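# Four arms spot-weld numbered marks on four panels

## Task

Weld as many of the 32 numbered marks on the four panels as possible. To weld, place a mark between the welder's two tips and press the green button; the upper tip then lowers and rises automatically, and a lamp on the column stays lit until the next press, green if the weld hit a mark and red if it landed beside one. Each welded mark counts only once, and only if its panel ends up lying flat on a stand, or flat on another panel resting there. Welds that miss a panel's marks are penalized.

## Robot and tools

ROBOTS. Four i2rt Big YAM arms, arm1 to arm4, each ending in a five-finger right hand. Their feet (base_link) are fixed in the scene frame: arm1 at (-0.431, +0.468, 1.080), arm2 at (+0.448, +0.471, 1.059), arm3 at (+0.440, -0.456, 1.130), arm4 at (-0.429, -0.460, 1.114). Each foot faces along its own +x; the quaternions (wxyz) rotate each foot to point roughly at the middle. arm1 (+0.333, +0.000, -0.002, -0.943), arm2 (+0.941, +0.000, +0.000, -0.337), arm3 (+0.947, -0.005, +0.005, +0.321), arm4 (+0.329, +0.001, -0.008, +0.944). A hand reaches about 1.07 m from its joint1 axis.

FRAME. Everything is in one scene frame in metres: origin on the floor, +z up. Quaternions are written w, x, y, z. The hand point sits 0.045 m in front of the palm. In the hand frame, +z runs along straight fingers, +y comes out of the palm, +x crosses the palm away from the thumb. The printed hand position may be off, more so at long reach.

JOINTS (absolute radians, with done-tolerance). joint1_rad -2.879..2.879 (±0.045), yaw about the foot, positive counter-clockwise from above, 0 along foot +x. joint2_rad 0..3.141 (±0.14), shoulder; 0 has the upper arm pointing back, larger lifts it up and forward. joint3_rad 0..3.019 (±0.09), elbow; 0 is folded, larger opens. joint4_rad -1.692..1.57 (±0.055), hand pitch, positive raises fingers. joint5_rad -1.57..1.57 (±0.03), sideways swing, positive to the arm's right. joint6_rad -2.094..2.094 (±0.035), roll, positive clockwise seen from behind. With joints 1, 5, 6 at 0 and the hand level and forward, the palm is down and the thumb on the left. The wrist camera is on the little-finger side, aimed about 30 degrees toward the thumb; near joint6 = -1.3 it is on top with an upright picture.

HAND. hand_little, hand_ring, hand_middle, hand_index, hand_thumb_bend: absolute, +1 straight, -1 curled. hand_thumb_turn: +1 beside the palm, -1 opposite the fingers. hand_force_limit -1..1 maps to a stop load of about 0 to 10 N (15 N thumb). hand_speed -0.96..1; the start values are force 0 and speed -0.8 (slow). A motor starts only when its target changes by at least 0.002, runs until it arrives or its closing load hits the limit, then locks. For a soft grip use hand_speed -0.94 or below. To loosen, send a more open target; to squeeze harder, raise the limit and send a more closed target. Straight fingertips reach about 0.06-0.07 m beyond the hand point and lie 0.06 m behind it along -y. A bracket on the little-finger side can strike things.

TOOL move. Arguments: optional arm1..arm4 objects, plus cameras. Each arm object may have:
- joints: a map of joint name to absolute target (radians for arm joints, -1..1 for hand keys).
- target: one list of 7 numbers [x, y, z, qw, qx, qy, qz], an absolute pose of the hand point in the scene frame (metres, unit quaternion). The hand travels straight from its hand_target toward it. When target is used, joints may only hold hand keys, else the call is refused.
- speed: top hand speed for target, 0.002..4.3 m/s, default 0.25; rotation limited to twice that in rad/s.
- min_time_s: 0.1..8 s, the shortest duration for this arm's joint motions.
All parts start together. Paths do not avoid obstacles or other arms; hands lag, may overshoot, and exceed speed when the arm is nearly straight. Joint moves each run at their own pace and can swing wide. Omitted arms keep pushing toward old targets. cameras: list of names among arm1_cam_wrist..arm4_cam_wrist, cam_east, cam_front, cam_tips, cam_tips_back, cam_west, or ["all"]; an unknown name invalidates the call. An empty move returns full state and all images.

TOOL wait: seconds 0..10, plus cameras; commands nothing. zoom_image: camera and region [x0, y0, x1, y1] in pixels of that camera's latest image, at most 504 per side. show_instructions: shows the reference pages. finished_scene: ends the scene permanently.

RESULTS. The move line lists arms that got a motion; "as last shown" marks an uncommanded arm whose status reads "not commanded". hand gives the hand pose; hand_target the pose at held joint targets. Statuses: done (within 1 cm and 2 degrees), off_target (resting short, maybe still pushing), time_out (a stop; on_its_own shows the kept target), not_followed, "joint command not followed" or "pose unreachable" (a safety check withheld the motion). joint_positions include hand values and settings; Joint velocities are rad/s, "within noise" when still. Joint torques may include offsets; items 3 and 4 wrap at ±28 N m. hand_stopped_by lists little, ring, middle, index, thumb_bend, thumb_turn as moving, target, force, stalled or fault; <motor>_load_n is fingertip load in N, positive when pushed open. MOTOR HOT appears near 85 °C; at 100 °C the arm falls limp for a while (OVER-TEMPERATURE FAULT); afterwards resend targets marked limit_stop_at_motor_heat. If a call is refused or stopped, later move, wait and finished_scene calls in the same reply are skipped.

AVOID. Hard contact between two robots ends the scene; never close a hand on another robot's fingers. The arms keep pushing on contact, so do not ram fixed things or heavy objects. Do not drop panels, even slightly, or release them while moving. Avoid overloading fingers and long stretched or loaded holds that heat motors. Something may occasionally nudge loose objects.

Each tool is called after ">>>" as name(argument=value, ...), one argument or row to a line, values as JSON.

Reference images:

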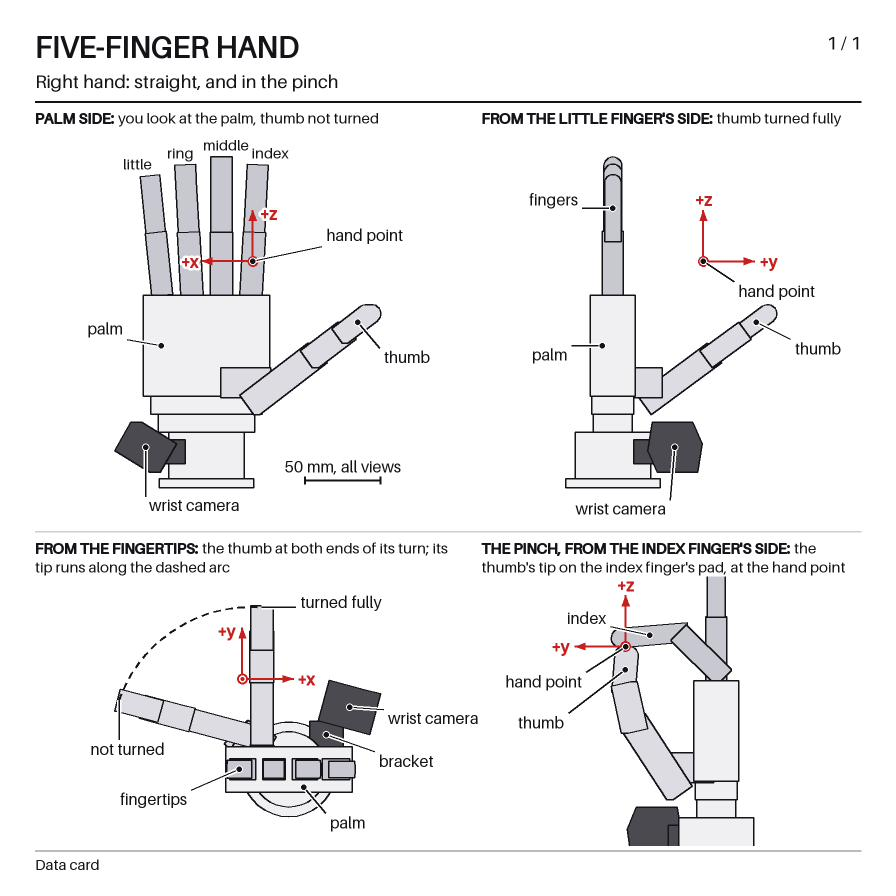

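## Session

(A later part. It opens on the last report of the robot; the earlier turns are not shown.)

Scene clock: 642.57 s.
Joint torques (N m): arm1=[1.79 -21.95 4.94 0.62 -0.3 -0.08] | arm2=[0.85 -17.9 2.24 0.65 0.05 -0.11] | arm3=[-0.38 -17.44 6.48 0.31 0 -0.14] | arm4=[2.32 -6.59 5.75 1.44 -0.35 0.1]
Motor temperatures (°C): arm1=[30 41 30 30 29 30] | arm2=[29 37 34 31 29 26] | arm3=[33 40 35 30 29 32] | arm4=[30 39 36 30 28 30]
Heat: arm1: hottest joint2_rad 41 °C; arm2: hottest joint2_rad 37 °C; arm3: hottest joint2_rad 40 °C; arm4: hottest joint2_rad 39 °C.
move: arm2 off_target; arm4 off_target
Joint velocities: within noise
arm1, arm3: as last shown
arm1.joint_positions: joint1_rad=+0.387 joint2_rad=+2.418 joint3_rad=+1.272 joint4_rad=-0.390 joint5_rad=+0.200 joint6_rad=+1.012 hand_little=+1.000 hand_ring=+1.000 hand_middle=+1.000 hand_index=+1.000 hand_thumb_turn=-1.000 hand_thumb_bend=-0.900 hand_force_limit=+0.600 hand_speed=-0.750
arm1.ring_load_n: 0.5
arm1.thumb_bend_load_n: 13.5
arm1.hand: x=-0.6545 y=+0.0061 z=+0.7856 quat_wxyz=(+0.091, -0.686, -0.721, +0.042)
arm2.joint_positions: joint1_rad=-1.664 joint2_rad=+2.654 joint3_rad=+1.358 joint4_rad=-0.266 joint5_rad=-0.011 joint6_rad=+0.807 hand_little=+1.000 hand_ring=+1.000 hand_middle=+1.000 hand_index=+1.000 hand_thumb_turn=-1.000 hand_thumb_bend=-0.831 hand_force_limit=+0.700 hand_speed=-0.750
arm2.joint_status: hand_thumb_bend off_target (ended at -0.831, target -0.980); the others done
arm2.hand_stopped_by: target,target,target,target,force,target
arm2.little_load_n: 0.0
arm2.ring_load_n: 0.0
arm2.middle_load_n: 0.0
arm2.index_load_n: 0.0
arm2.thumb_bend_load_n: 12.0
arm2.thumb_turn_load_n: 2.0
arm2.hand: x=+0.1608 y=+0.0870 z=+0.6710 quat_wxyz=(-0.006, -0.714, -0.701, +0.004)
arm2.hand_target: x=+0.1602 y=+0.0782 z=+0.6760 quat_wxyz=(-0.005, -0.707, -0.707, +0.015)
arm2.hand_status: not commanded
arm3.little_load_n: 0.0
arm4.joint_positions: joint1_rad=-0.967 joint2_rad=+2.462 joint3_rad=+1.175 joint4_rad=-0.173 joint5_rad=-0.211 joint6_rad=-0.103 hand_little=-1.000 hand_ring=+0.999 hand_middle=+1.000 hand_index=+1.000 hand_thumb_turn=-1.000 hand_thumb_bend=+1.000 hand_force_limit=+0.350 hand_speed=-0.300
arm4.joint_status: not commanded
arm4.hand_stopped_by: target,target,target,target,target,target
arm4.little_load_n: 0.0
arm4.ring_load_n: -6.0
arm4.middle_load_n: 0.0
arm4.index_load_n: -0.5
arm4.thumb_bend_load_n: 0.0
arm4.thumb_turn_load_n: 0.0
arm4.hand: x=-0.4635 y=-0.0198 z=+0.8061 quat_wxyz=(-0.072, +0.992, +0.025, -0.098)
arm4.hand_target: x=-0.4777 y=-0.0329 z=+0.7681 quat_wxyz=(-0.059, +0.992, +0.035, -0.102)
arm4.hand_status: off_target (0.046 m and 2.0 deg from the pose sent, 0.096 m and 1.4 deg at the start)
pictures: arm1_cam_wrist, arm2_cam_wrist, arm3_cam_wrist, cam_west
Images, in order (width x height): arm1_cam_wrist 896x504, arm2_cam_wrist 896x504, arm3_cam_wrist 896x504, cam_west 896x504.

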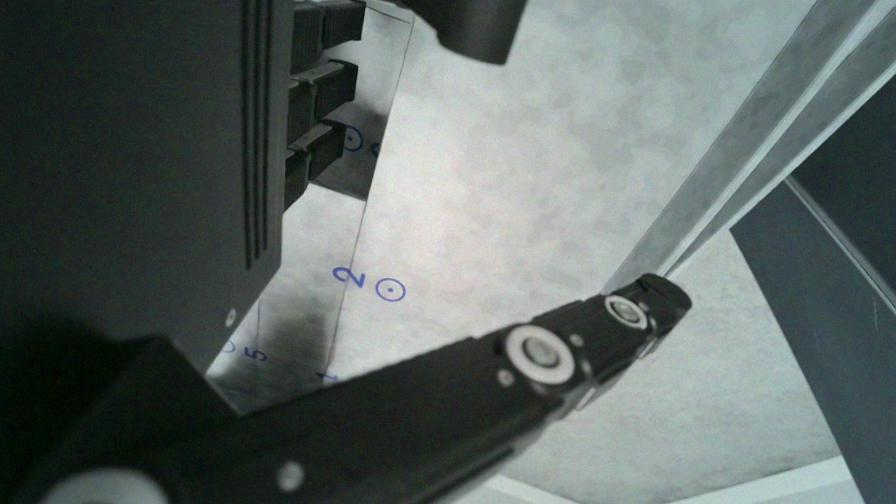

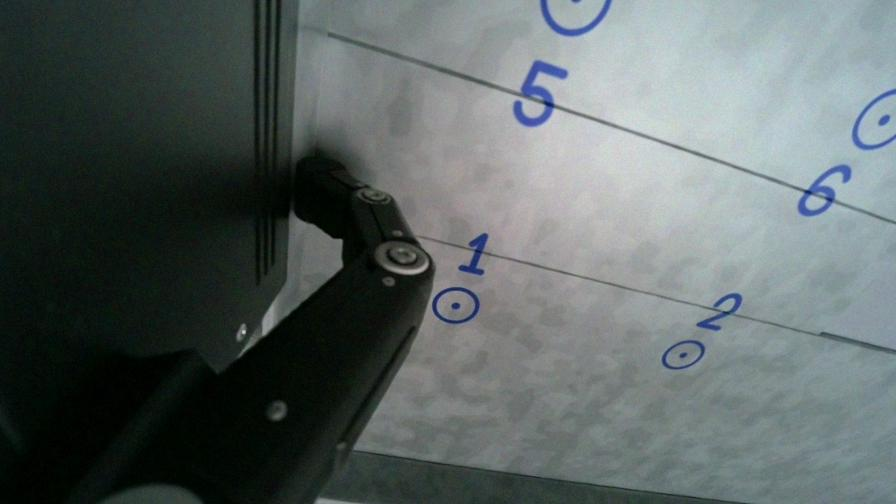

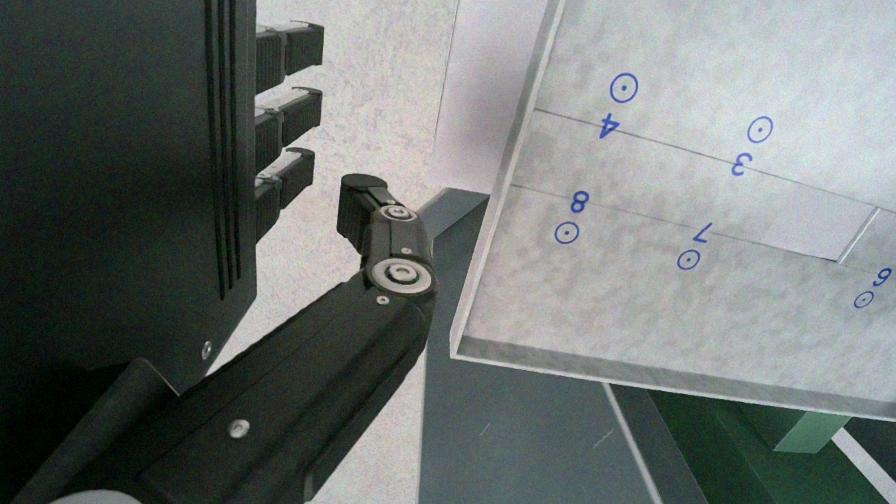

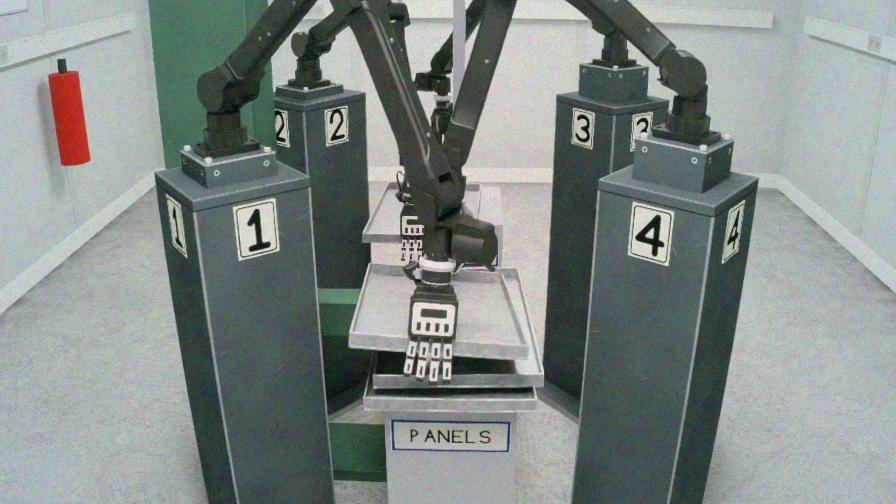

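>>> move(
  arm4={"target": [-0.464, -0.024, 0.853, -0.0587, 0.993, 0.035, -0.102], "speed": 0.12},
  arm2={"target": [0.26, 0.078, 0.677, 0.005, 0.7071, 0.7071, -0.0149], "speed": 0.08},
  cameras=["arm1_cam_wrist", "cam_west", "arm2_cam_wrist", "arm3_cam_wrist", "arm4_cam_wrist"],
)

Scene clock: 647.43 s.
Joint torques (N m): arm1=[0.73 -20.19 5.22 0.69 0.02 -0.08] | arm2=[1.49 -16.73 0.5 0.36 -0.14 0.06] | arm3=[-0.26 -17.38 6.63 0.51 -0.05 -0.1] | arm4=[-0.79 -14.15 2.71 -0.17 -0.3 -0.11]
Motor temperatures (°C): arm1=[30 41 30 30 29 30] | arm2=[29 37 34 31 29 26] | arm3=[33 40 35 30 29 32] | arm4=[30 39 35 30 28 30]
Heat: arm1: hottest joint2_rad 41 °C; arm2: hottest joint2_rad 37 °C; arm3: hottest joint2_rad 40 °C; arm4: hottest joint2_rad 39 °C.
move: arm2 off_target; arm4 done
Joint velocities: within noise
arm1, arm3: as last shown
arm1.joint_positions: joint1_rad=+0.400 joint2_rad=+2.397 joint3_rad=+1.272 joint4_rad=-0.390 joint5_rad=+0.191 joint6_rad=+1.012 hand_little=+1.000 hand_ring=+1.000 hand_middle=+1.000 hand_index=+1.000 hand_thumb_turn=-1.000 hand_thumb_bend=-0.900 hand_force_limit=+0.600 hand_speed=-0.750
arm1.ring_load_n: 0.0
arm1.middle_load_n: 0.5
arm1.thumb_bend_load_n: 13.0
arm1.thumb_turn_load_n: 1.0
arm1.hand: x=-0.6510 y=-0.0058 z=+0.7967 quat_wxyz=(+0.083, -0.682, -0.725, +0.052)
arm1.hand_target: x=-0.6550 y=-0.0241 z=+0.8100 quat_wxyz=(+0.076, -0.678, -0.727, +0.071)
arm2.joint_positions: joint1_rad=-1.503 joint2_rad=+2.626 joint3_rad=+1.174 joint4_rad=-0.100 joint5_rad=+0.000 joint6_rad=+0.960 hand_little=+1.000 hand_ring=+1.000 hand_middle=+1.000 hand_index=+1.000 hand_thumb_turn=-1.000 hand_thumb_bend=-0.832 hand_force_limit=+0.700 hand_speed=-0.750
arm2.joint_status: not commanded
arm2.hand_stopped_by: target,target,target,target,force,target
arm2.little_load_n: 0.0
arm2.ring_load_n: 0.0
arm2.middle_load_n: 0.0
arm2.index_load_n: 0.0
arm2.thumb_bend_load_n: 5.0
arm2.thumb_turn_load_n: 0.5
arm2.hand: x=+0.2548 y=+0.0860 z=+0.6690 quat_wxyz=(-0.002, -0.710, -0.704, +0.009)
arm2.hand_target: x=+0.2601 y=+0.0782 z=+0.6767 quat_wxyz=(-0.005, -0.707, -0.707, +0.015)
arm2.hand_status: off_target (0.012 m and 1.0 deg from the pose sent, 0.100 m and 1.6 deg at the start)
arm4.joint_positions: joint1_rad=-0.967 joint2_rad=+2.368 joint3_rad=+1.143 joint4_rad=-0.272 joint5_rad=-0.215 joint6_rad=-0.112 hand_little=-1.000 hand_ring=+1.000 hand_middle=+1.000 hand_index=+1.000 hand_thumb_turn=-1.000 hand_thumb_bend=+1.000 hand_force_limit=+0.350 hand_speed=-0.300
arm4.joint_status: not commanded
arm4.hand_stopped_by: target,target,target,target,target,target
arm4.little_load_n: 0.0
arm4.ring_load_n: 0.0
arm4.middle_load_n: 0.0
arm4.index_load_n: 0.0
arm4.thumb_bend_load_n: 0.0
arm4.thumb_turn_load_n: -0.5
arm4.hand: x=-0.4643 y=-0.0266 z=+0.8459 quat_wxyz=(-0.054, +0.993, +0.027, -0.102)
arm4.hand_target: x=-0.4641 y=-0.0240 z=+0.8529 quat_wxyz=(-0.059, +0.992, +0.035, -0.102)
arm4.hand_status: done (0.008 m and 1.0 deg from the pose sent, 0.047 m and 2.0 deg at the start)
pictures: arm1_cam_wrist, arm2_cam_wrist, arm3_cam_wrist, arm4_cam_wrist, cam_west
Images, in order (width x height): arm1_cam_wrist 896x504, arm2_cam_wrist 896x504, arm3_cam_wrist 896x504, arm4_cam_wrist 896x504, cam_west 896x504.

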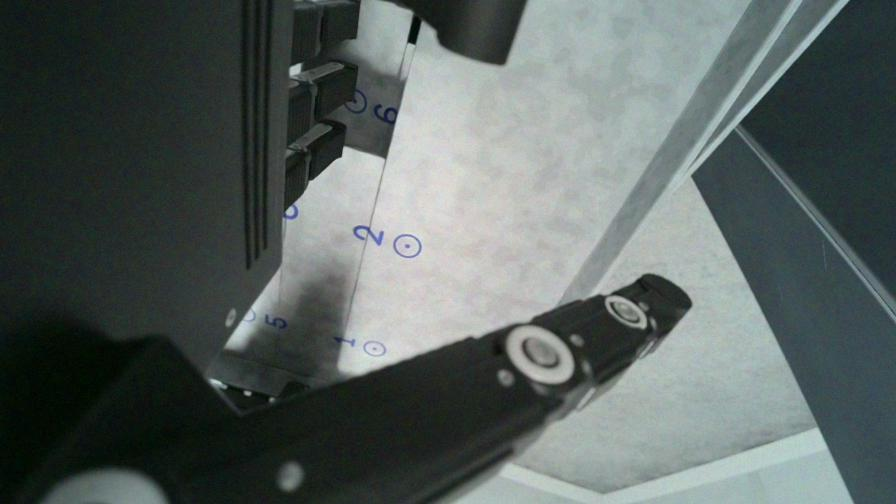

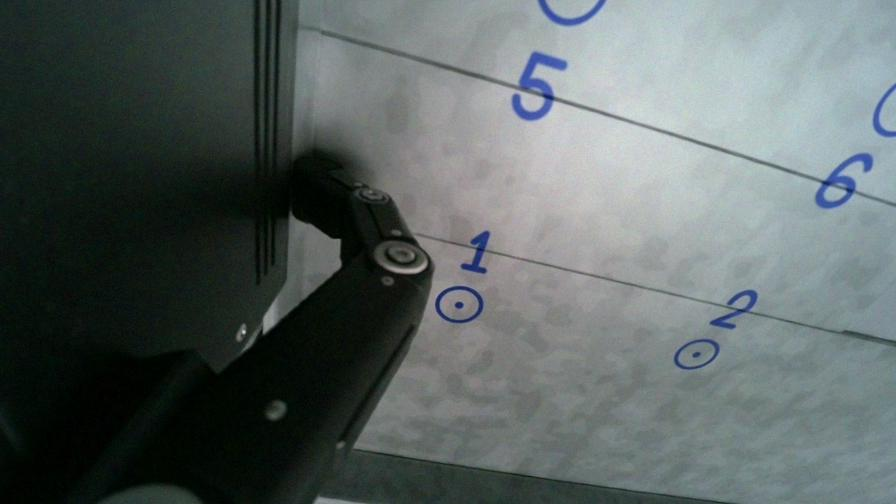

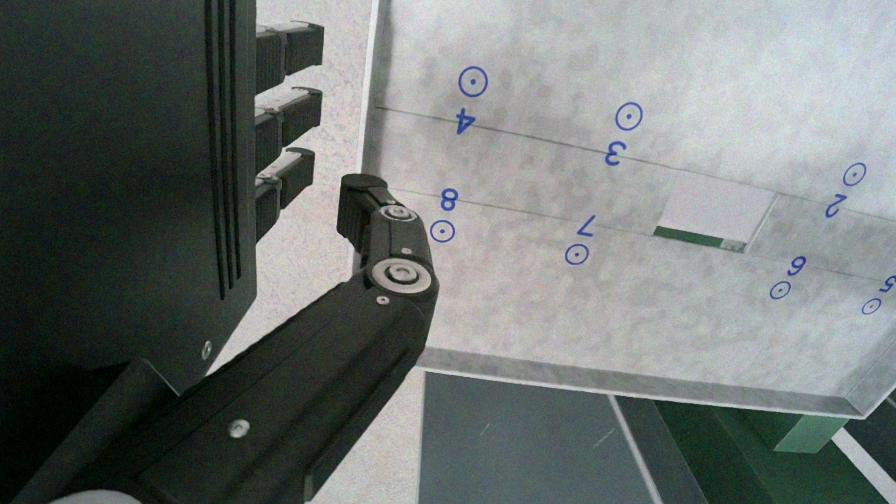

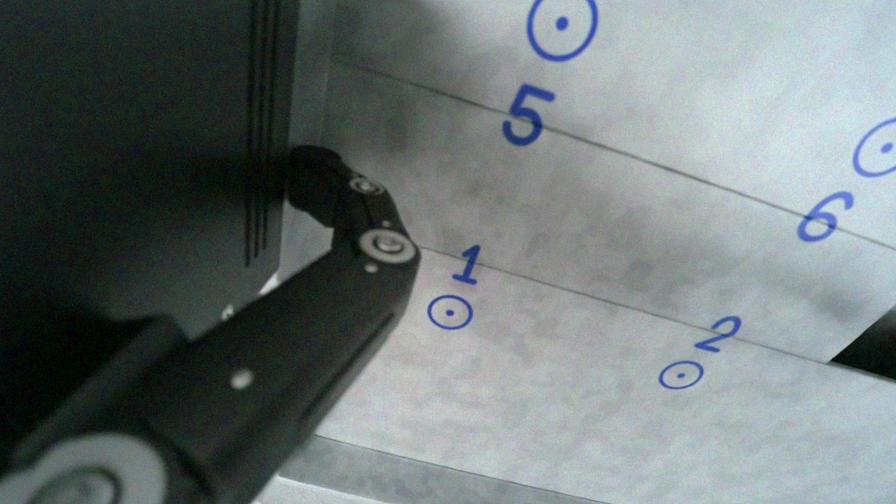

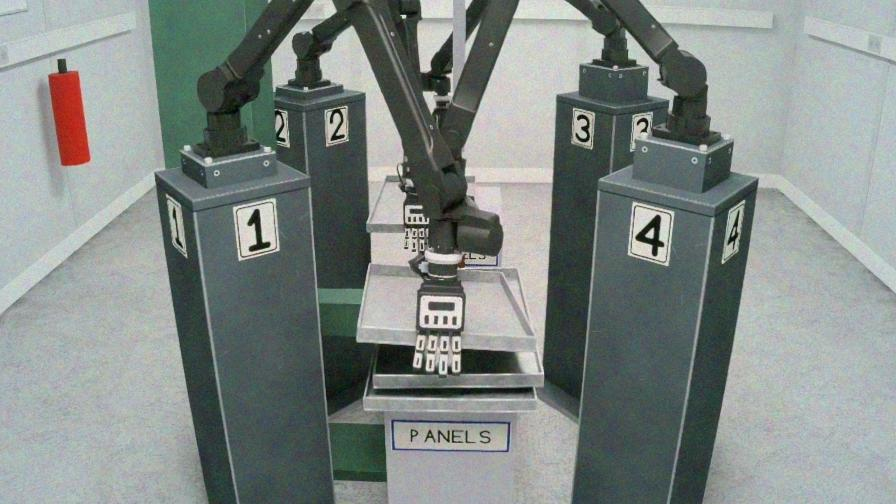

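>>> move(
  arm4={"target": [-0.4754, -0.0206, 0.8179, -0.0587, 0.993, 0.035, -0.102], "speed": 0.1},
  arm2={"target": [0.285, 0.06, 0.677, 0.005, 0.7071, 0.7071, -0.0149], "speed": 0.06},
  cameras=["arm1_cam_wrist", "cam_west", "arm2_cam_wrist", "arm3_cam_wrist"],
)

Scene clock: 650.17 s.
Joint torques (N m): arm1=[0.79 -20.13 5.23 0.68 0.02 -0.08] | arm2=[1.49 -16.79 0.84 0.21 -0.22 0.24] | arm3=[0.15 -16.97 6.28 0.25 -0.04 -0.04] | arm4=[0.56 -13.16 4.34 0.34 -0.22 0.12]
Motor temperatures (°C): arm1=[30 41 30 30 29 30] | arm2=[29 37 33 31 29 26] | arm3=[33 40 35 30 29 32] | arm4=[30 39 35 30 28 30]
Heat: arm1: hottest joint2_rad 41 °C; arm2: hottest joint2_rad 37 °C; arm3: hottest joint2_rad 40 °C; arm4: hottest joint2_rad 39 °C.
move: arm2 off_target; arm4 off_target
Joint velocities: within noise
arm1, arm3: as last shown
arm1.middle_load_n: 0.0
arm1.thumb_bend_load_n: 12.5
arm2.joint_positions: joint1_rad=-1.432 joint2_rad=+2.626 joint3_rad=+1.174 joint4_rad=-0.100 joint5_rad=+0.003 joint6_rad=+1.010 hand_little=+1.000 hand_ring=+1.000 hand_middle=+1.000 hand_index=+1.000 hand_thumb_turn=-1.000 hand_thumb_bend=-0.832 hand_force_limit=+0.700 hand_speed=-0.750
arm2.joint_status: not commanded
arm2.hand_stopped_by: target,target,target,target,force,target
arm2.little_load_n: 0.0
arm2.ring_load_n: 0.0
arm2.middle_load_n: 0.0
arm2.index_load_n: 0.0
arm2.thumb_bend_load_n: 4.5
arm2.thumb_turn_load_n: 0.5
arm2.hand: x=+0.2805 y=+0.0706 z=+0.6688 quat_wxyz=(+0.000, -0.703, -0.711, +0.009)
arm2.hand_target: x=+0.2851 y=+0.0602 z=+0.6768 quat_wxyz=(-0.005, -0.707, -0.707, +0.015)
arm2.hand_status: off_target (0.014 m and 1.1 deg from the pose sent, 0.041 m and 1.0 deg at the start)
arm4.joint_positions: joint1_rad=-0.953 joint2_rad=+2.441 joint3_rad=+1.162 joint4_rad=-0.235 joint5_rad=-0.215 joint6_rad=-0.111 hand_little=-1.000 hand_ring=+1.000 hand_middle=+1.000 hand_index=+1.000 hand_thumb_turn=-1.000 hand_thumb_bend=+1.000 hand_force_limit=+0.350 hand_speed=-0.300
arm4.joint_status: not commanded
arm4.hand_stopped_by: target,target,target,target,target,target
arm4.little_load_n: 0.0
arm4.ring_load_n: 0.0
arm4.middle_load_n: 0.0
arm4.index_load_n: 0.0
arm4.thumb_bend_load_n: 0.0
arm4.thumb_turn_load_n: 0.0
arm4.hand: x=-0.4709 y=-0.0358 z=+0.8162 quat_wxyz=(-0.045, +0.993, +0.033, -0.103)
arm4.hand_target: x=-0.4754 y=-0.0208 z=+0.8182 quat_wxyz=(-0.059, +0.992, +0.035, -0.102)
arm4.hand_status: off_target (0.016 m and 1.6 deg from the pose sent, 0.031 m and 1.0 deg at the start)
pictures: arm1_cam_wrist, arm2_cam_wrist, arm3_cam_wrist, cam_west
Images, in order (width x height): arm1_cam_wrist 896x504, arm2_cam_wrist 896x504, arm3_cam_wrist 896x504, cam_west 896x504.

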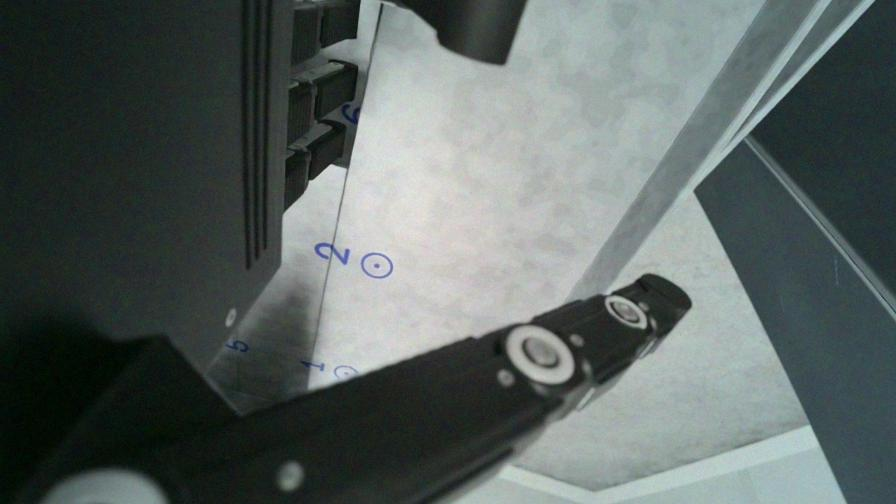

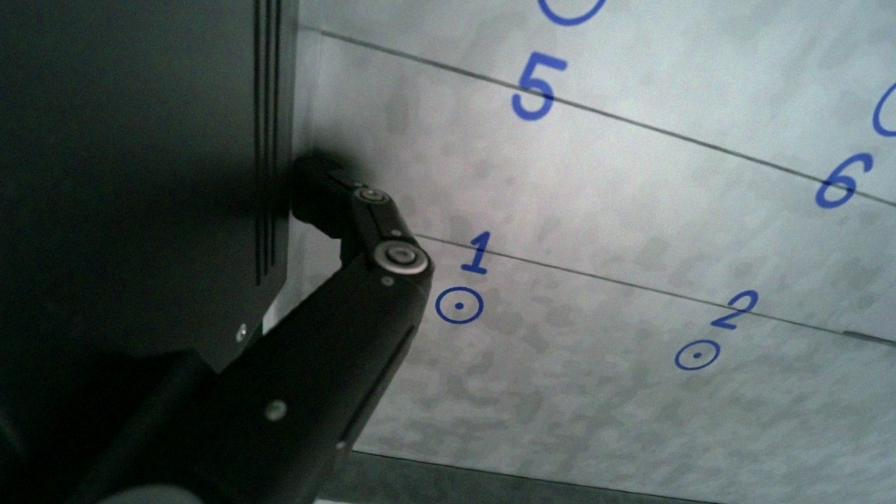

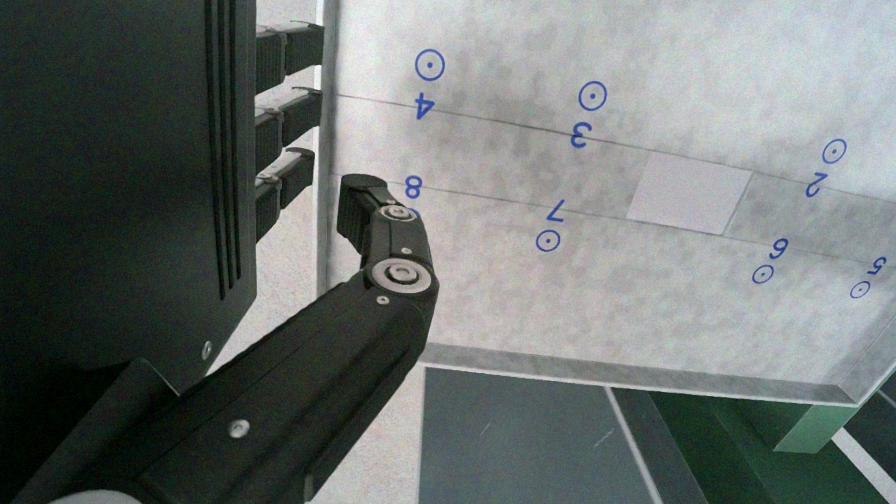

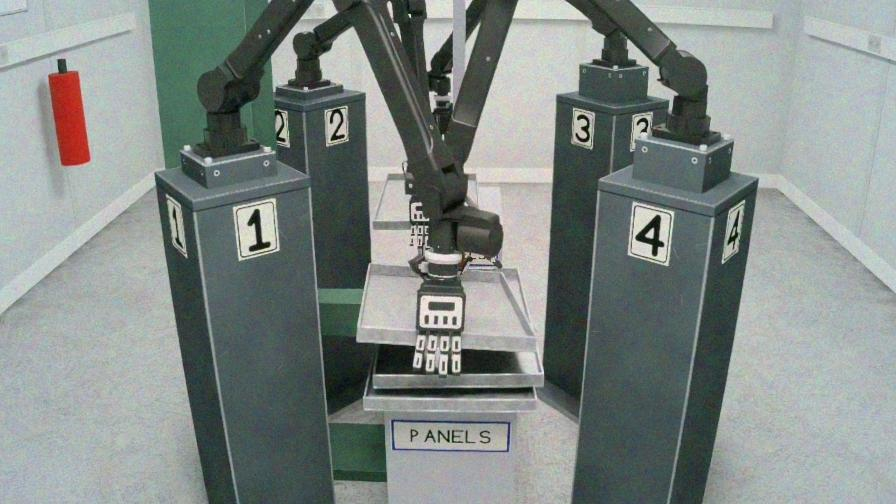

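>>> move(
  arm4={"target": [-0.476, -0.003, 0.820, -0.0587, 0.993, 0.035, -0.102], "speed": 0.1},
  arm3={"target": [0.685, 0.125, 0.70, -0.0205, 0.7071, -0.7071, -0.0053], "speed": 0.2},
  cameras=["arm1_cam_wrist", "arm3_cam_wrist"],
)

Scene clock: 651.77 s.
Joint torques (N m): arm1=[0.73 -20.13 5.22 0.7 0.02 -0.08] | arm2=[0.56 -16.15 1.24 0.2 -0.15 0.23] | arm3=[-2.37 -11.99 7.92 2.13 0.29 -0.01] | arm4=[0.73 -13.1 4.93 -0.16 -0.21 0.14]
Motor temperatures (°C): arm1=[30 42 30 30 29 30] | arm2=[29 37 33 31 29 26] | arm3=[33 40 35 30 29 32] | arm4=[30 39 35 30 28 30]
Heat: arm1: hottest joint2_rad 42 °C; arm2: hottest joint2_rad 37 °C; arm3: hottest joint2_rad 40 °C; arm4: hottest joint2_rad 39 °C.
move: arm3 off_target; arm4 done
Joint velocities: within noise
arm1, arm2: as last shown
arm1.index_load_n: 0.5
arm2.joint_positions: joint1_rad=-1.425 joint2_rad=+2.620 joint3_rad=+1.169 joint4_rad=-0.100 joint5_rad=+0.002 joint6_rad=+1.011 hand_little=+1.000 hand_ring=+1.000 hand_middle=+1.000 hand_index=+1.000 hand_thumb_turn=-1.000 hand_thumb_bend=-0.832 hand_force_limit=+0.700 hand_speed=-0.750
arm2.thumb_bend_load_n: 6.5
arm2.hand: x=+0.2833 y=+0.0691 z=+0.6712 quat_wxyz=(-0.001, -0.701, -0.713, +0.010)
arm2.hand_target: x=+0.2851 y=+0.0602 z=+0.6769 quat_wxyz=(-0.005, -0.707, -0.707, +0.015)
arm3.joint_positions: joint1_rad=+0.436 joint2_rad=+2.777 joint3_rad=+1.828 joint4_rad=-0.578 joint5_rad=-0.006 joint6_rad=+1.060 hand_little=+1.000 hand_ring=+1.000 hand_middle=+1.000 hand_index=+1.000 hand_thumb_turn=-1.000 hand_thumb_bend=-0.400 hand_force_limit=+0.800 hand_speed=-0.300
arm3.joint_status: not commanded
arm3.hand_stopped_by: target,target,target,target,target,target
arm3.little_load_n: 0.0
arm3.ring_load_n: -0.5
arm3.middle_load_n: -2.0
arm3.index_load_n: -4.0
arm3.thumb_bend_load_n: 0.0
arm3.thumb_turn_load_n: 0.0
arm3.hand: x=+0.6693 y=+0.1301 z=+0.7454 quat_wxyz=(-0.013, +0.717, -0.697, -0.007)
arm3.hand_target: x=+0.6827 y=+0.1210 z=+0.7041 quat_wxyz=(-0.021, +0.707, -0.707, -0.005)
arm3.hand_status: off_target (0.048 m and 1.9 deg from the pose sent, 0.132 m and 1.7 deg at the start)
arm4.joint_positions: joint1_rad=-0.952 joint2_rad=+2.442 joint3_rad=+1.215 joint4_rad=-0.262 joint5_rad=-0.215 joint6_rad=-0.109 hand_little=-1.000 hand_ring=+1.000 hand_middle=+1.000 hand_index=+1.000 hand_thumb_turn=-1.000 hand_thumb_bend=+1.000 hand_force_limit=+0.350 hand_speed=-0.300
arm4.joint_status: not commanded
arm4.hand_stopped_by: target,target,target,target,target,target
arm4.little_load_n: 0.0
arm4.ring_load_n: 0.0
arm4.middle_load_n: 0.0
arm4.index_load_n: 0.0
arm4.thumb_bend_load_n: 0.0
arm4.thumb_turn_load_n: 0.0
arm4.hand: x=-0.4700 y=-0.0106 z=+0.8213 quat_wxyz=(-0.057, +0.993, +0.034, -0.102)
arm4.hand_target: x=-0.4760 y=-0.0031 z=+0.8201 quat_wxyz=(-0.059, +0.992, +0.035, -0.102)
arm4.hand_status: done (0.010 m and 0.2 deg from the pose sent, 0.033 m and 1.6 deg at the start)
Images, in order (width x height): arm1_cam_wrist 896x504, arm3_cam_wrist 896x504.

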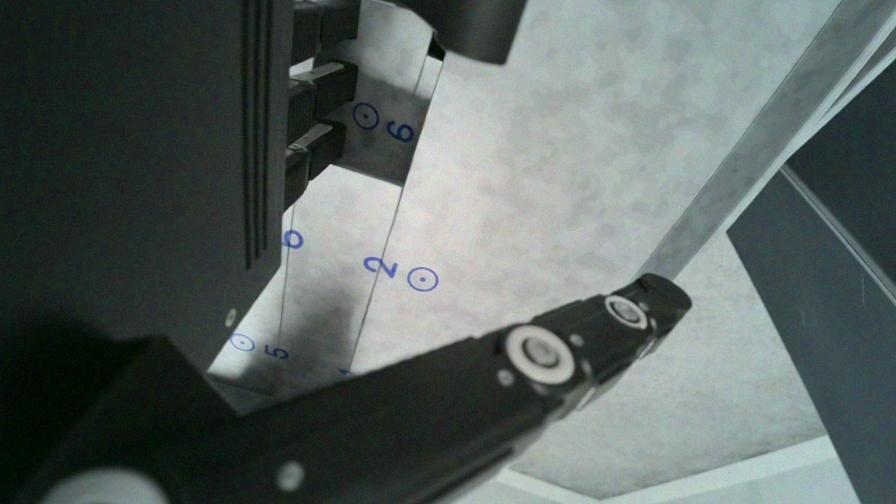

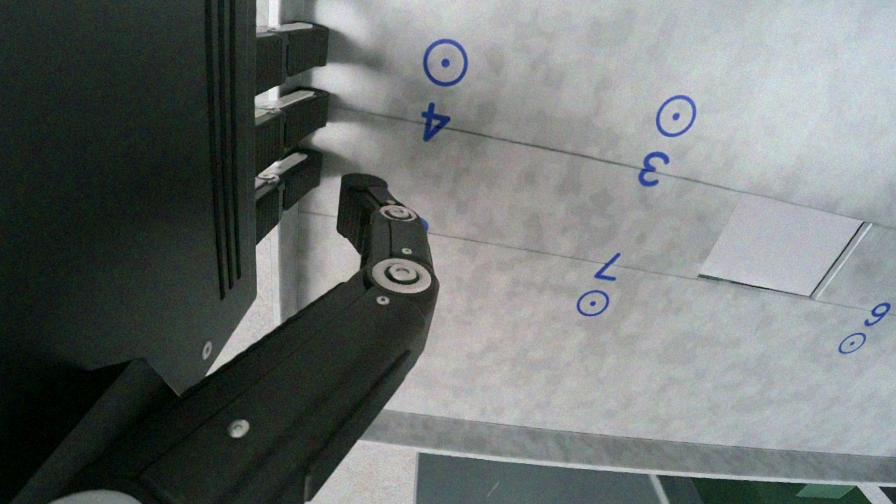

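>>> move(
  arm3={"target": [0.690, 0.125, 0.81, -0.0205, 0.7071, -0.7071, -0.0053], "speed": 0.2},
  arm4={"target": [-0.4865, -0.0105, 0.797, -0.0587, 0.993, 0.035, -0.102], "speed": 0.08},
  cameras=["arm1_cam_wrist", "arm3_cam_wrist"],
)

Scene clock: 653.67 s.
Joint torques (N m): arm1=[0.91 -20.13 5.2 0.65 0.02 -0.08] | arm2=[0.5 -16.32 1.21 0.21 -0.16 0.24] | arm3=[-1.38 -18.55 4.25 -0.49 0.09 -0.03] | arm4=[0.5 -13.27 4.52 0.35 -0.17 0.16]
Motor temperatures (°C): arm1=[30 42 30 30 29 30] | arm2=[29 37 33 31 29 26] | arm3=[33 40 35 30 29 32] | arm4=[30 39 35 30 28 30]
Heat: arm1: hottest joint2_rad 42 °C; arm2: hottest joint2_rad 37 °C; arm3: hottest joint2_rad 40 °C; arm4: hottest joint2_rad 39 °C.
move: arm3 done; arm4 off_target
Joint velocities: within noise
arm1, arm2: as last shown
arm1.index_load_n: 0.0
arm2.thumb_bend_load_n: 6.0
arm2.hand: x=+0.2834 y=+0.0691 z=+0.6712 quat_wxyz=(-0.001, -0.701, -0.713, +0.010)
arm3.joint_positions: joint1_rad=+0.413 joint2_rad=+2.630 joint3_rad=+1.728 joint4_rad=-0.599 joint5_rad=-0.001 joint6_rad=+1.059 hand_little=+1.000 hand_ring=+1.000 hand_middle=+1.000 hand_index=+1.000 hand_thumb_turn=-1.000 hand_thumb_bend=-0.400 hand_force_limit=+0.800 hand_speed=-0.300
arm3.joint_status: not commanded
arm3.hand_stopped_by: target,target,target,target,target,target
arm3.little_load_n: 0.0
arm3.ring_load_n: 0.0
arm3.middle_load_n: 0.0
arm3.index_load_n: 0.0
arm3.thumb_bend_load_n: 0.0
arm3.thumb_turn_load_n: 0.0
arm3.hand: x=+0.6870 y=+0.1308 z=+0.8108 quat_wxyz=(-0.027, +0.709, -0.704, -0.008)
arm3.hand_target: x=+0.6900 y=+0.1251 z=+0.8100 quat_wxyz=(-0.021, +0.707, -0.707, -0.005)
arm3.hand_status: done (0.007 m and 0.9 deg from the pose sent, 0.068 m and 1.9 deg at the start)
arm4.joint_positions: joint1_rad=-0.928 joint2_rad=+2.496 joint3_rad=+1.215 joint4_rad=-0.225 joint5_rad=-0.214 joint6_rad=-0.090 hand_little=-1.000 hand_ring=+1.000 hand_middle=+1.000 hand_index=+1.000 hand_thumb_turn=-1.000 hand_thumb_bend=+1.000 hand_force_limit=+0.350 hand_speed=-0.300
arm4.joint_status: not commanded
arm4.hand_stopped_by: target,target,target,target,target,target
arm4.little_load_n: 0.0
arm4.ring_load_n: 0.0
arm4.middle_load_n: 0.0
arm4.index_load_n: 0.0
arm4.thumb_bend_load_n: 0.0
arm4.thumb_turn_load_n: 0.0
arm4.hand: x=-0.4818 y=-0.0249 z=+0.7972 quat_wxyz=(-0.046, +0.993, +0.035, -0.103)
arm4.hand_target: x=-0.4866 y=-0.0108 z=+0.7973 quat_wxyz=(-0.059, +0.992, +0.035, -0.102)
arm4.hand_status: off_target (0.015 m and 1.4 deg from the pose sent, 0.029 m and 0.2 deg at the start)
Images, in order (width x height): arm1_cam_wrist 896x504, arm3_cam_wrist 896x504.

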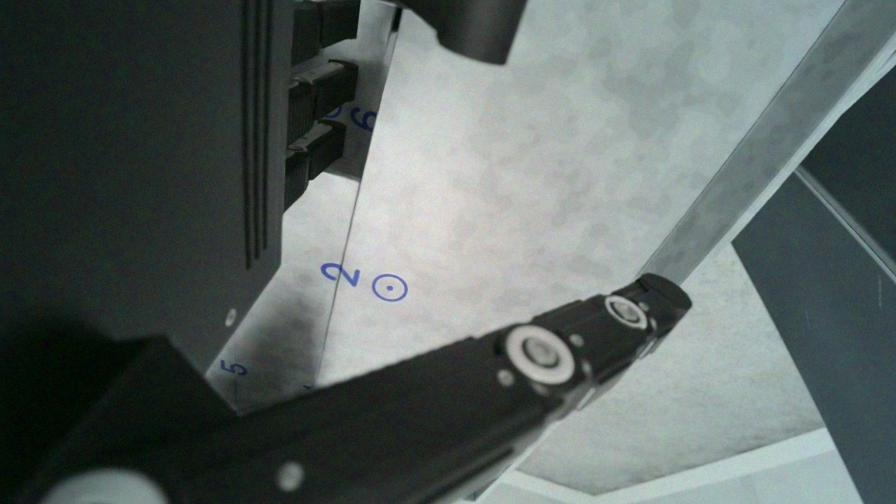

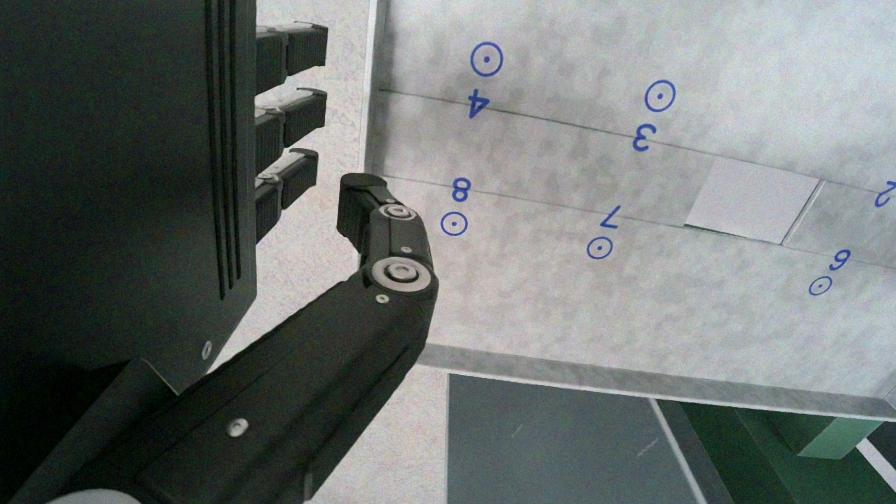

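>>> move(
  arm3={"target": [0.706, 0.149, 0.80, -0.0204, 0.7248, -0.689, -0.0058], "speed": 0.1},
  arm4={"target": [-0.494, -0.004, 0.7645, -0.0587, 0.993, 0.035, -0.102], "speed": 0.08},
  cameras=["arm1_cam_wrist", "arm3_cam_wrist", "cam_west", "arm4_cam_wrist"],
)

Scene clock: 655.97 s.
Joint torques (N m): arm1=[0.73 -20.19 5.18 0.66 0.03 -0.09] | arm2=[0.56 -16.5 1.09 0.25 -0.17 0.25] | arm3=[-1.73 -17.9 7.16 -0.5 0.01 -0.11] | arm4=[0.62 -13.86 4.1 0.34 -0.15 0.15]
Motor temperatures (°C): arm1=[30 42 30 30 29 30] | arm2=[29 37 33 31 29 26] | arm3=[33 40 35 30 29 32] | arm4=[30 39 35 30 28 30]
Heat: arm1: hottest joint2_rad 42 °C; arm2: hottest joint2_rad 37 °C; arm3: hottest joint2_rad 40 °C; arm4: hottest joint2_rad 39 °C.
move: arm3 off_target; arm4 off_target
Joint velocities: within noise
arm1.joint_positions: joint1_rad=+0.400 joint2_rad=+2.397 joint3_rad=+1.272 joint4_rad=-0.390 joint5_rad=+0.191 joint6_rad=+1.012 hand_little=+1.000 hand_ring=+1.000 hand_middle=+1.000 hand_index=+1.000 hand_thumb_turn=-1.000 hand_thumb_bend=-0.900 hand_force_limit=+0.600 hand_speed=-0.750
arm1.joint_status: not commanded
arm1.hand_stopped_by: target,target,target,target,force,target
arm1.little_load_n: 0.0
arm1.ring_load_n: 0.0
arm1.middle_load_n: 0.0
arm1.index_load_n: 0.0
arm1.thumb_bend_load_n: 12.5
arm1.thumb_turn_load_n: 1.0
arm1.hand: x=-0.6510 y=-0.0058 z=+0.7967 quat_wxyz=(+0.083, -0.682, -0.725, +0.052)
arm1.hand_target: x=-0.6550 y=-0.0241 z=+0.8100 quat_wxyz=(+0.076, -0.678, -0.727, +0.071)
arm1.hand_status: not commanded
arm2: as last shown
arm3.joint_positions: joint1_rad=+0.410 joint2_rad=+2.697 joint3_rad=+1.851 joint4_rad=-0.677 joint5_rad=-0.001 joint6_rad=+1.013 hand_little=+1.000 hand_ring=+1.000 hand_middle=+1.000 hand_index=+1.000 hand_thumb_turn=-1.000 hand_thumb_bend=-0.400 hand_force_limit=+0.800 hand_speed=-0.300
arm3.joint_status: not commanded
arm3.hand_stopped_by: target,target,target,target,target,target
arm3.little_load_n: 0.0
arm3.ring_load_n: 0.0
arm3.middle_load_n: 0.0
arm3.index_load_n: 0.0
arm3.thumb_bend_load_n: 0.0
arm3.thumb_turn_load_n: 0.0
arm3.hand: x=+0.6964 y=+0.1432 z=+0.7993 quat_wxyz=(-0.016, +0.725, -0.689, -0.005)
arm3.hand_target: x=+0.7060 y=+0.1487 z=+0.8002 quat_wxyz=(-0.021, +0.724, -0.689, -0.006)
arm3.hand_status: off_target (0.011 m and 0.5 deg from the pose sent, 0.028 m and 2.6 deg at the start)
arm4.joint_positions: joint1_rad=-0.913 joint2_rad=+2.587 joint3_rad=+1.282 joint4_rad=-0.200 joint5_rad=-0.213 joint6_rad=-0.074 hand_little=-1.000 hand_ring=+1.000 hand_middle=+1.000 hand_index=+1.000 hand_thumb_turn=-1.000 hand_thumb_bend=+1.000 hand_force_limit=+0.350 hand_speed=-0.300
arm4.joint_status: not commanded
arm4.hand_stopped_by: target,target,target,target,target,target
arm4.little_load_n: 0.0
arm4.ring_load_n: 0.0
arm4.middle_load_n: 0.0
arm4.index_load_n: 0.0
arm4.thumb_bend_load_n: 0.0
arm4.thumb_turn_load_n: 0.0
arm4.hand: x=-0.4888 y=-0.0186 z=+0.7632 quat_wxyz=(-0.046, +0.993, +0.035, -0.103)
arm4.hand_target: x=-0.4941 y=-0.0043 z=+0.7648 quat_wxyz=(-0.059, +0.992, +0.035, -0.102)
arm4.hand_status: off_target (0.016 m and 1.5 deg from the pose sent, 0.041 m and 1.4 deg at the start)
pictures: arm1_cam_wrist, arm3_cam_wrist, arm4_cam_wrist, cam_west
Images, in order (width x height): arm1_cam_wrist 896x504, arm3_cam_wrist 896x504, arm4_cam_wrist 896x504, cam_west 896x504.

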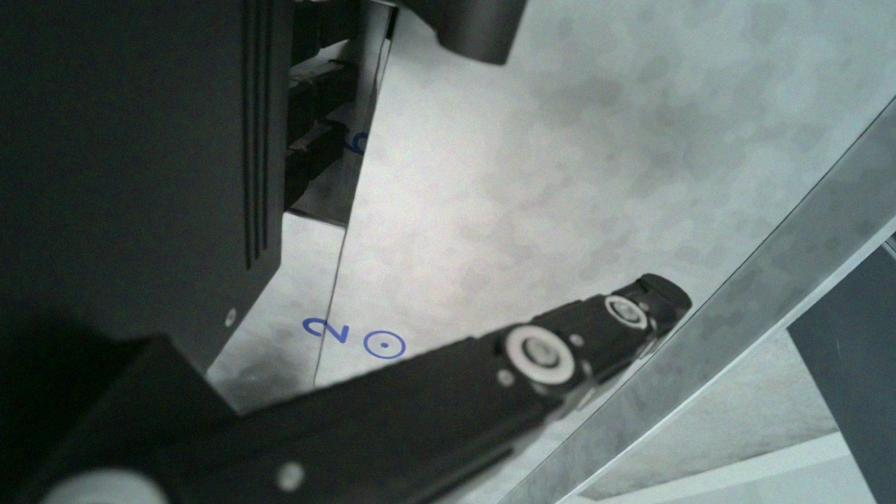

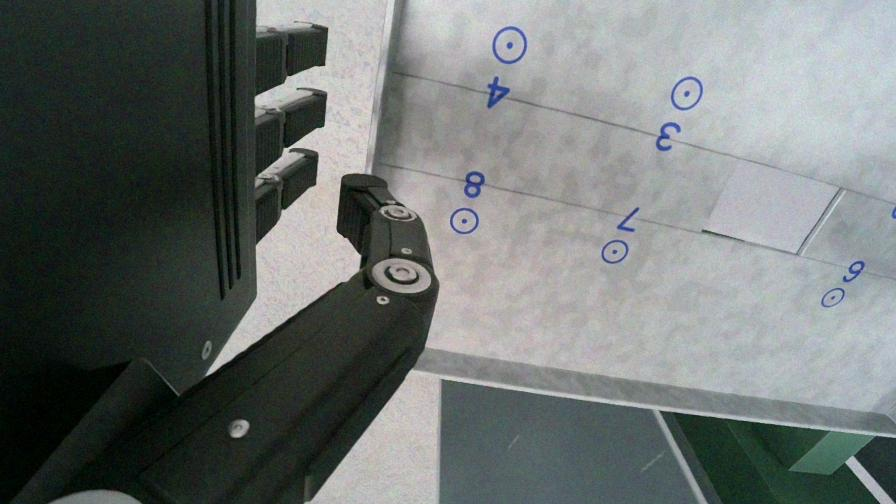

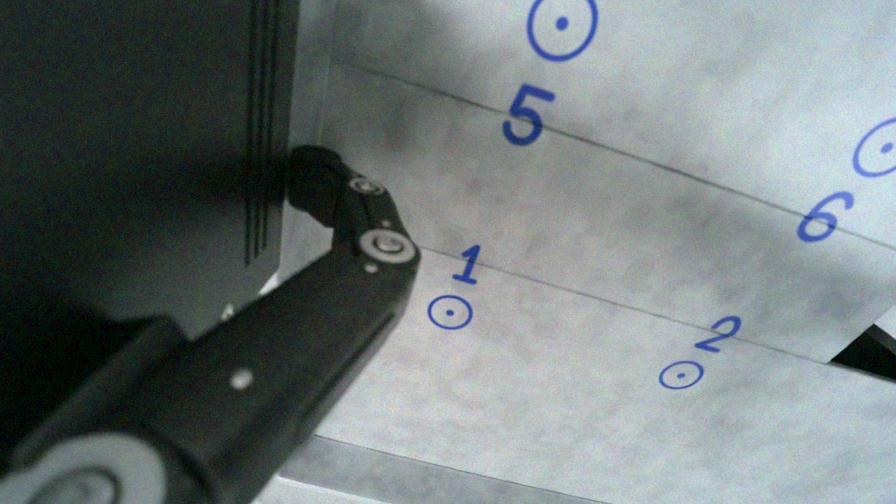

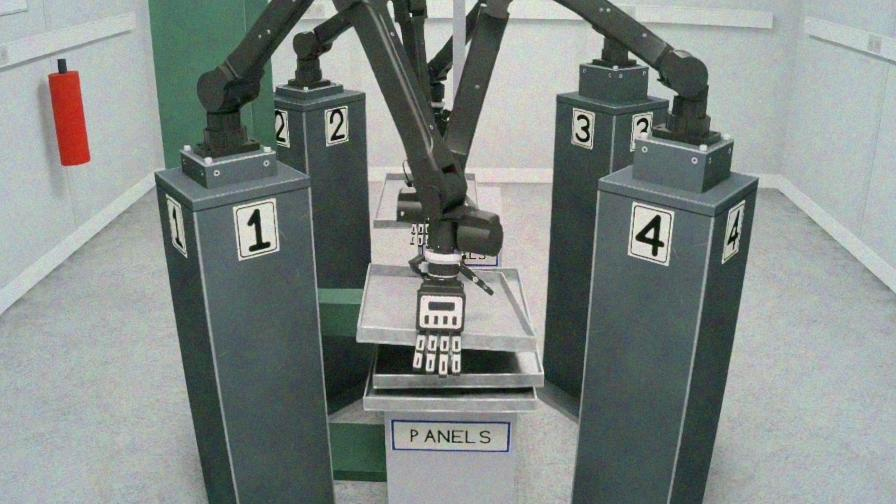

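>>> zoom_image(
  camera="arm1_cam_wrist",
  region=[200, 0, 500, 300],
)

Scaled by 1.680.

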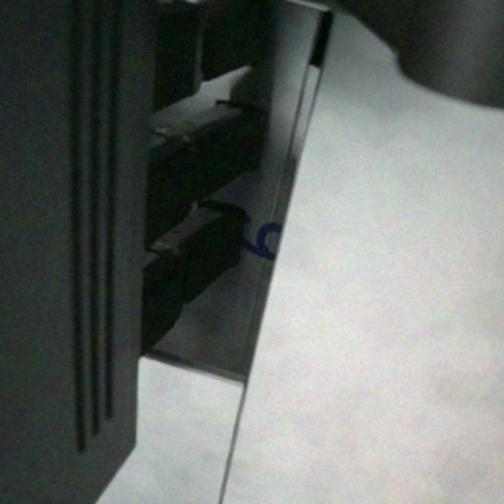

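>>> move(
  arm3={"target": [0.707, 0.158, 0.684, -0.0204, 0.7248, -0.689, -0.0058], "speed": 0.15},
  arm4={"target": [-0.484, -0.004, 0.7645, -0.0587, 0.993, 0.035, -0.102], "speed": 0.1, "joints": {"hand_ring": -0.15, "hand_middle": -0.175, "hand_index": -0.188, "hand_thumb_bend": 0.15, "hand_force_limit": 0, "hand_speed": -0.35}},
  cameras=["arm1_cam_wrist", "arm3_cam_wrist"],
)

Scene clock: 658.30 s.
Joint torques (N m): arm1=[0.15 -19.43 5.33 0.66 0.27 -0.08] | arm2=[0.79 -16.32 1.17 0.2 -0.17 0.21] | arm3=[-1.26 -18.55 7.08 -0.09 0.16 -0.08] | arm4=[-1.32 -14.27 3.86 0.08 -0.47 -0.05]
Motor temperatures (°C): arm1=[30 42 30 30 29 30] | arm2=[29 37 33 31 29 26] | arm3=[33 40 35 30 29 32] | arm4=[30 39 35 30 28 30]
Heat: arm1: hottest joint2_rad 42 °C; arm2: hottest joint2_rad 37 °C; arm3: hottest joint2_rad 40 °C; arm4: hottest joint2_rad 39 °C.
move: arm3 off_target; arm4 off_target
Joint velocities: within noise
arm1, arm2: as last shown
arm1.joint_positions: joint1_rad=+0.407 joint2_rad=+2.387 joint3_rad=+1.272 joint4_rad=-0.390 joint5_rad=+0.183 joint6_rad=+1.012 hand_little=+1.000 hand_ring=+1.000 hand_middle=+1.000 hand_index=+1.000 hand_thumb_turn=-1.000 hand_thumb_bend=-0.900 hand_force_limit=+0.600 hand_speed=-0.750
arm1.little_load_n: 0.5
arm1.hand: x=-0.6478 y=-0.0114 z=+0.8015 quat_wxyz=(+0.078, -0.679, -0.728, +0.056)
arm1.hand_target: x=-0.6550 y=-0.0240 z=+0.8100 quat_wxyz=(+0.076, -0.678, -0.727, +0.071)
arm2.little_load_n: 0.5
arm2.ring_load_n: 0.5
arm3.joint_positions: joint1_rad=+0.410 joint2_rad=+2.996 joint3_rad=+2.144 joint4_rad=-0.681 joint5_rad=-0.002 joint6_rad=+1.012 hand_little=+1.000 hand_ring=+1.000 hand_middle=+1.000 hand_index=+1.000 hand_thumb_turn=-1.000 hand_thumb_bend=-0.400 hand_force_limit=+0.800 hand_speed=-0.300
arm3.joint_status: not commanded
arm3.hand_stopped_by: target,target,target,target,target,target
arm3.little_load_n: 0.0
arm3.ring_load_n: 0.5
arm3.middle_load_n: 0.0
arm3.index_load_n: 0.0
arm3.thumb_bend_load_n: 0.0
arm3.thumb_turn_load_n: 0.0
arm3.hand: x=+0.7000 y=+0.1497 z=+0.6838 quat_wxyz=(-0.012, +0.725, -0.689, -0.004)
arm3.hand_target: x=+0.7069 y=+0.1578 z=+0.6844 quat_wxyz=(-0.021, +0.725, -0.689, -0.006)
arm3.hand_status: off_target (0.011 m and 1.0 deg from the pose sent, 0.117 m and 0.5 deg at the start)
arm4.joint_positions: joint1_rad=-0.913 joint2_rad=+2.594 joint3_rad=+1.285 joint4_rad=-0.198 joint5_rad=-0.207 joint6_rad=-0.074 hand_little=-1.000 hand_ring=-0.150 hand_middle=-0.173 hand_index=-0.178 hand_thumb_turn=-1.000 hand_thumb_bend=+0.150 hand_force_limit=+0.000 hand_speed=-0.350
arm4.joint_status: all done
arm4.hand_stopped_by: target,target,target,force,target,target
arm4.little_load_n: -4.0
arm4.ring_load_n: 0.0
arm4.middle_load_n: 4.5
arm4.index_load_n: 8.0
arm4.thumb_bend_load_n: 0.0
arm4.thumb_turn_load_n: 0.0
arm4.hand: x=-0.4876 y=-0.0194 z=+0.7599 quat_wxyz=(-0.045, +0.993, +0.034, -0.100)
arm4.hand_target: x=-0.4839 y=-0.0041 z=+0.7647 quat_wxyz=(-0.059, +0.992, +0.035, -0.102)
arm4.hand_status: off_target (0.016 m and 1.6 deg from the pose sent, 0.015 m and 1.5 deg at the start)
Images, in order (width x height): arm1_cam_wrist 896x504, arm3_cam_wrist 896x504.

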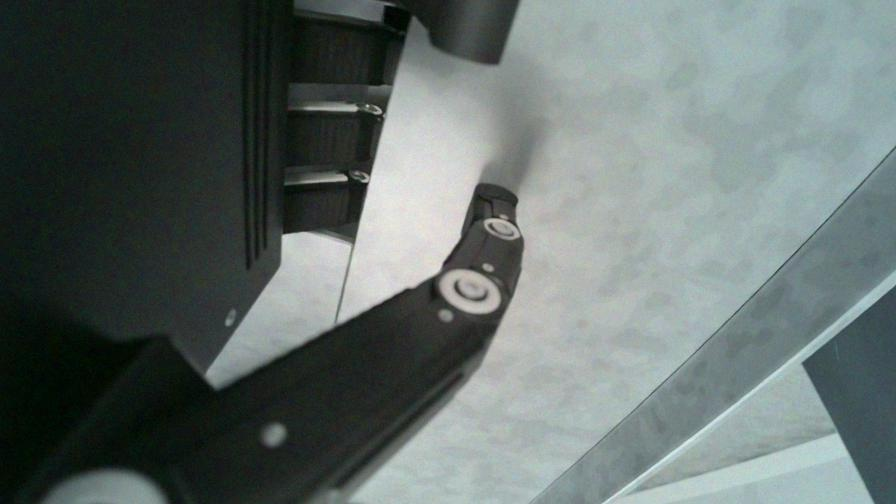

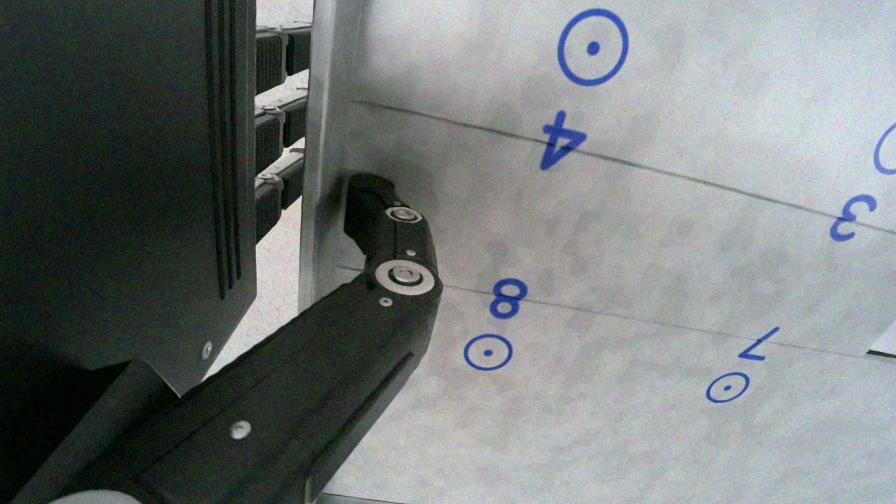

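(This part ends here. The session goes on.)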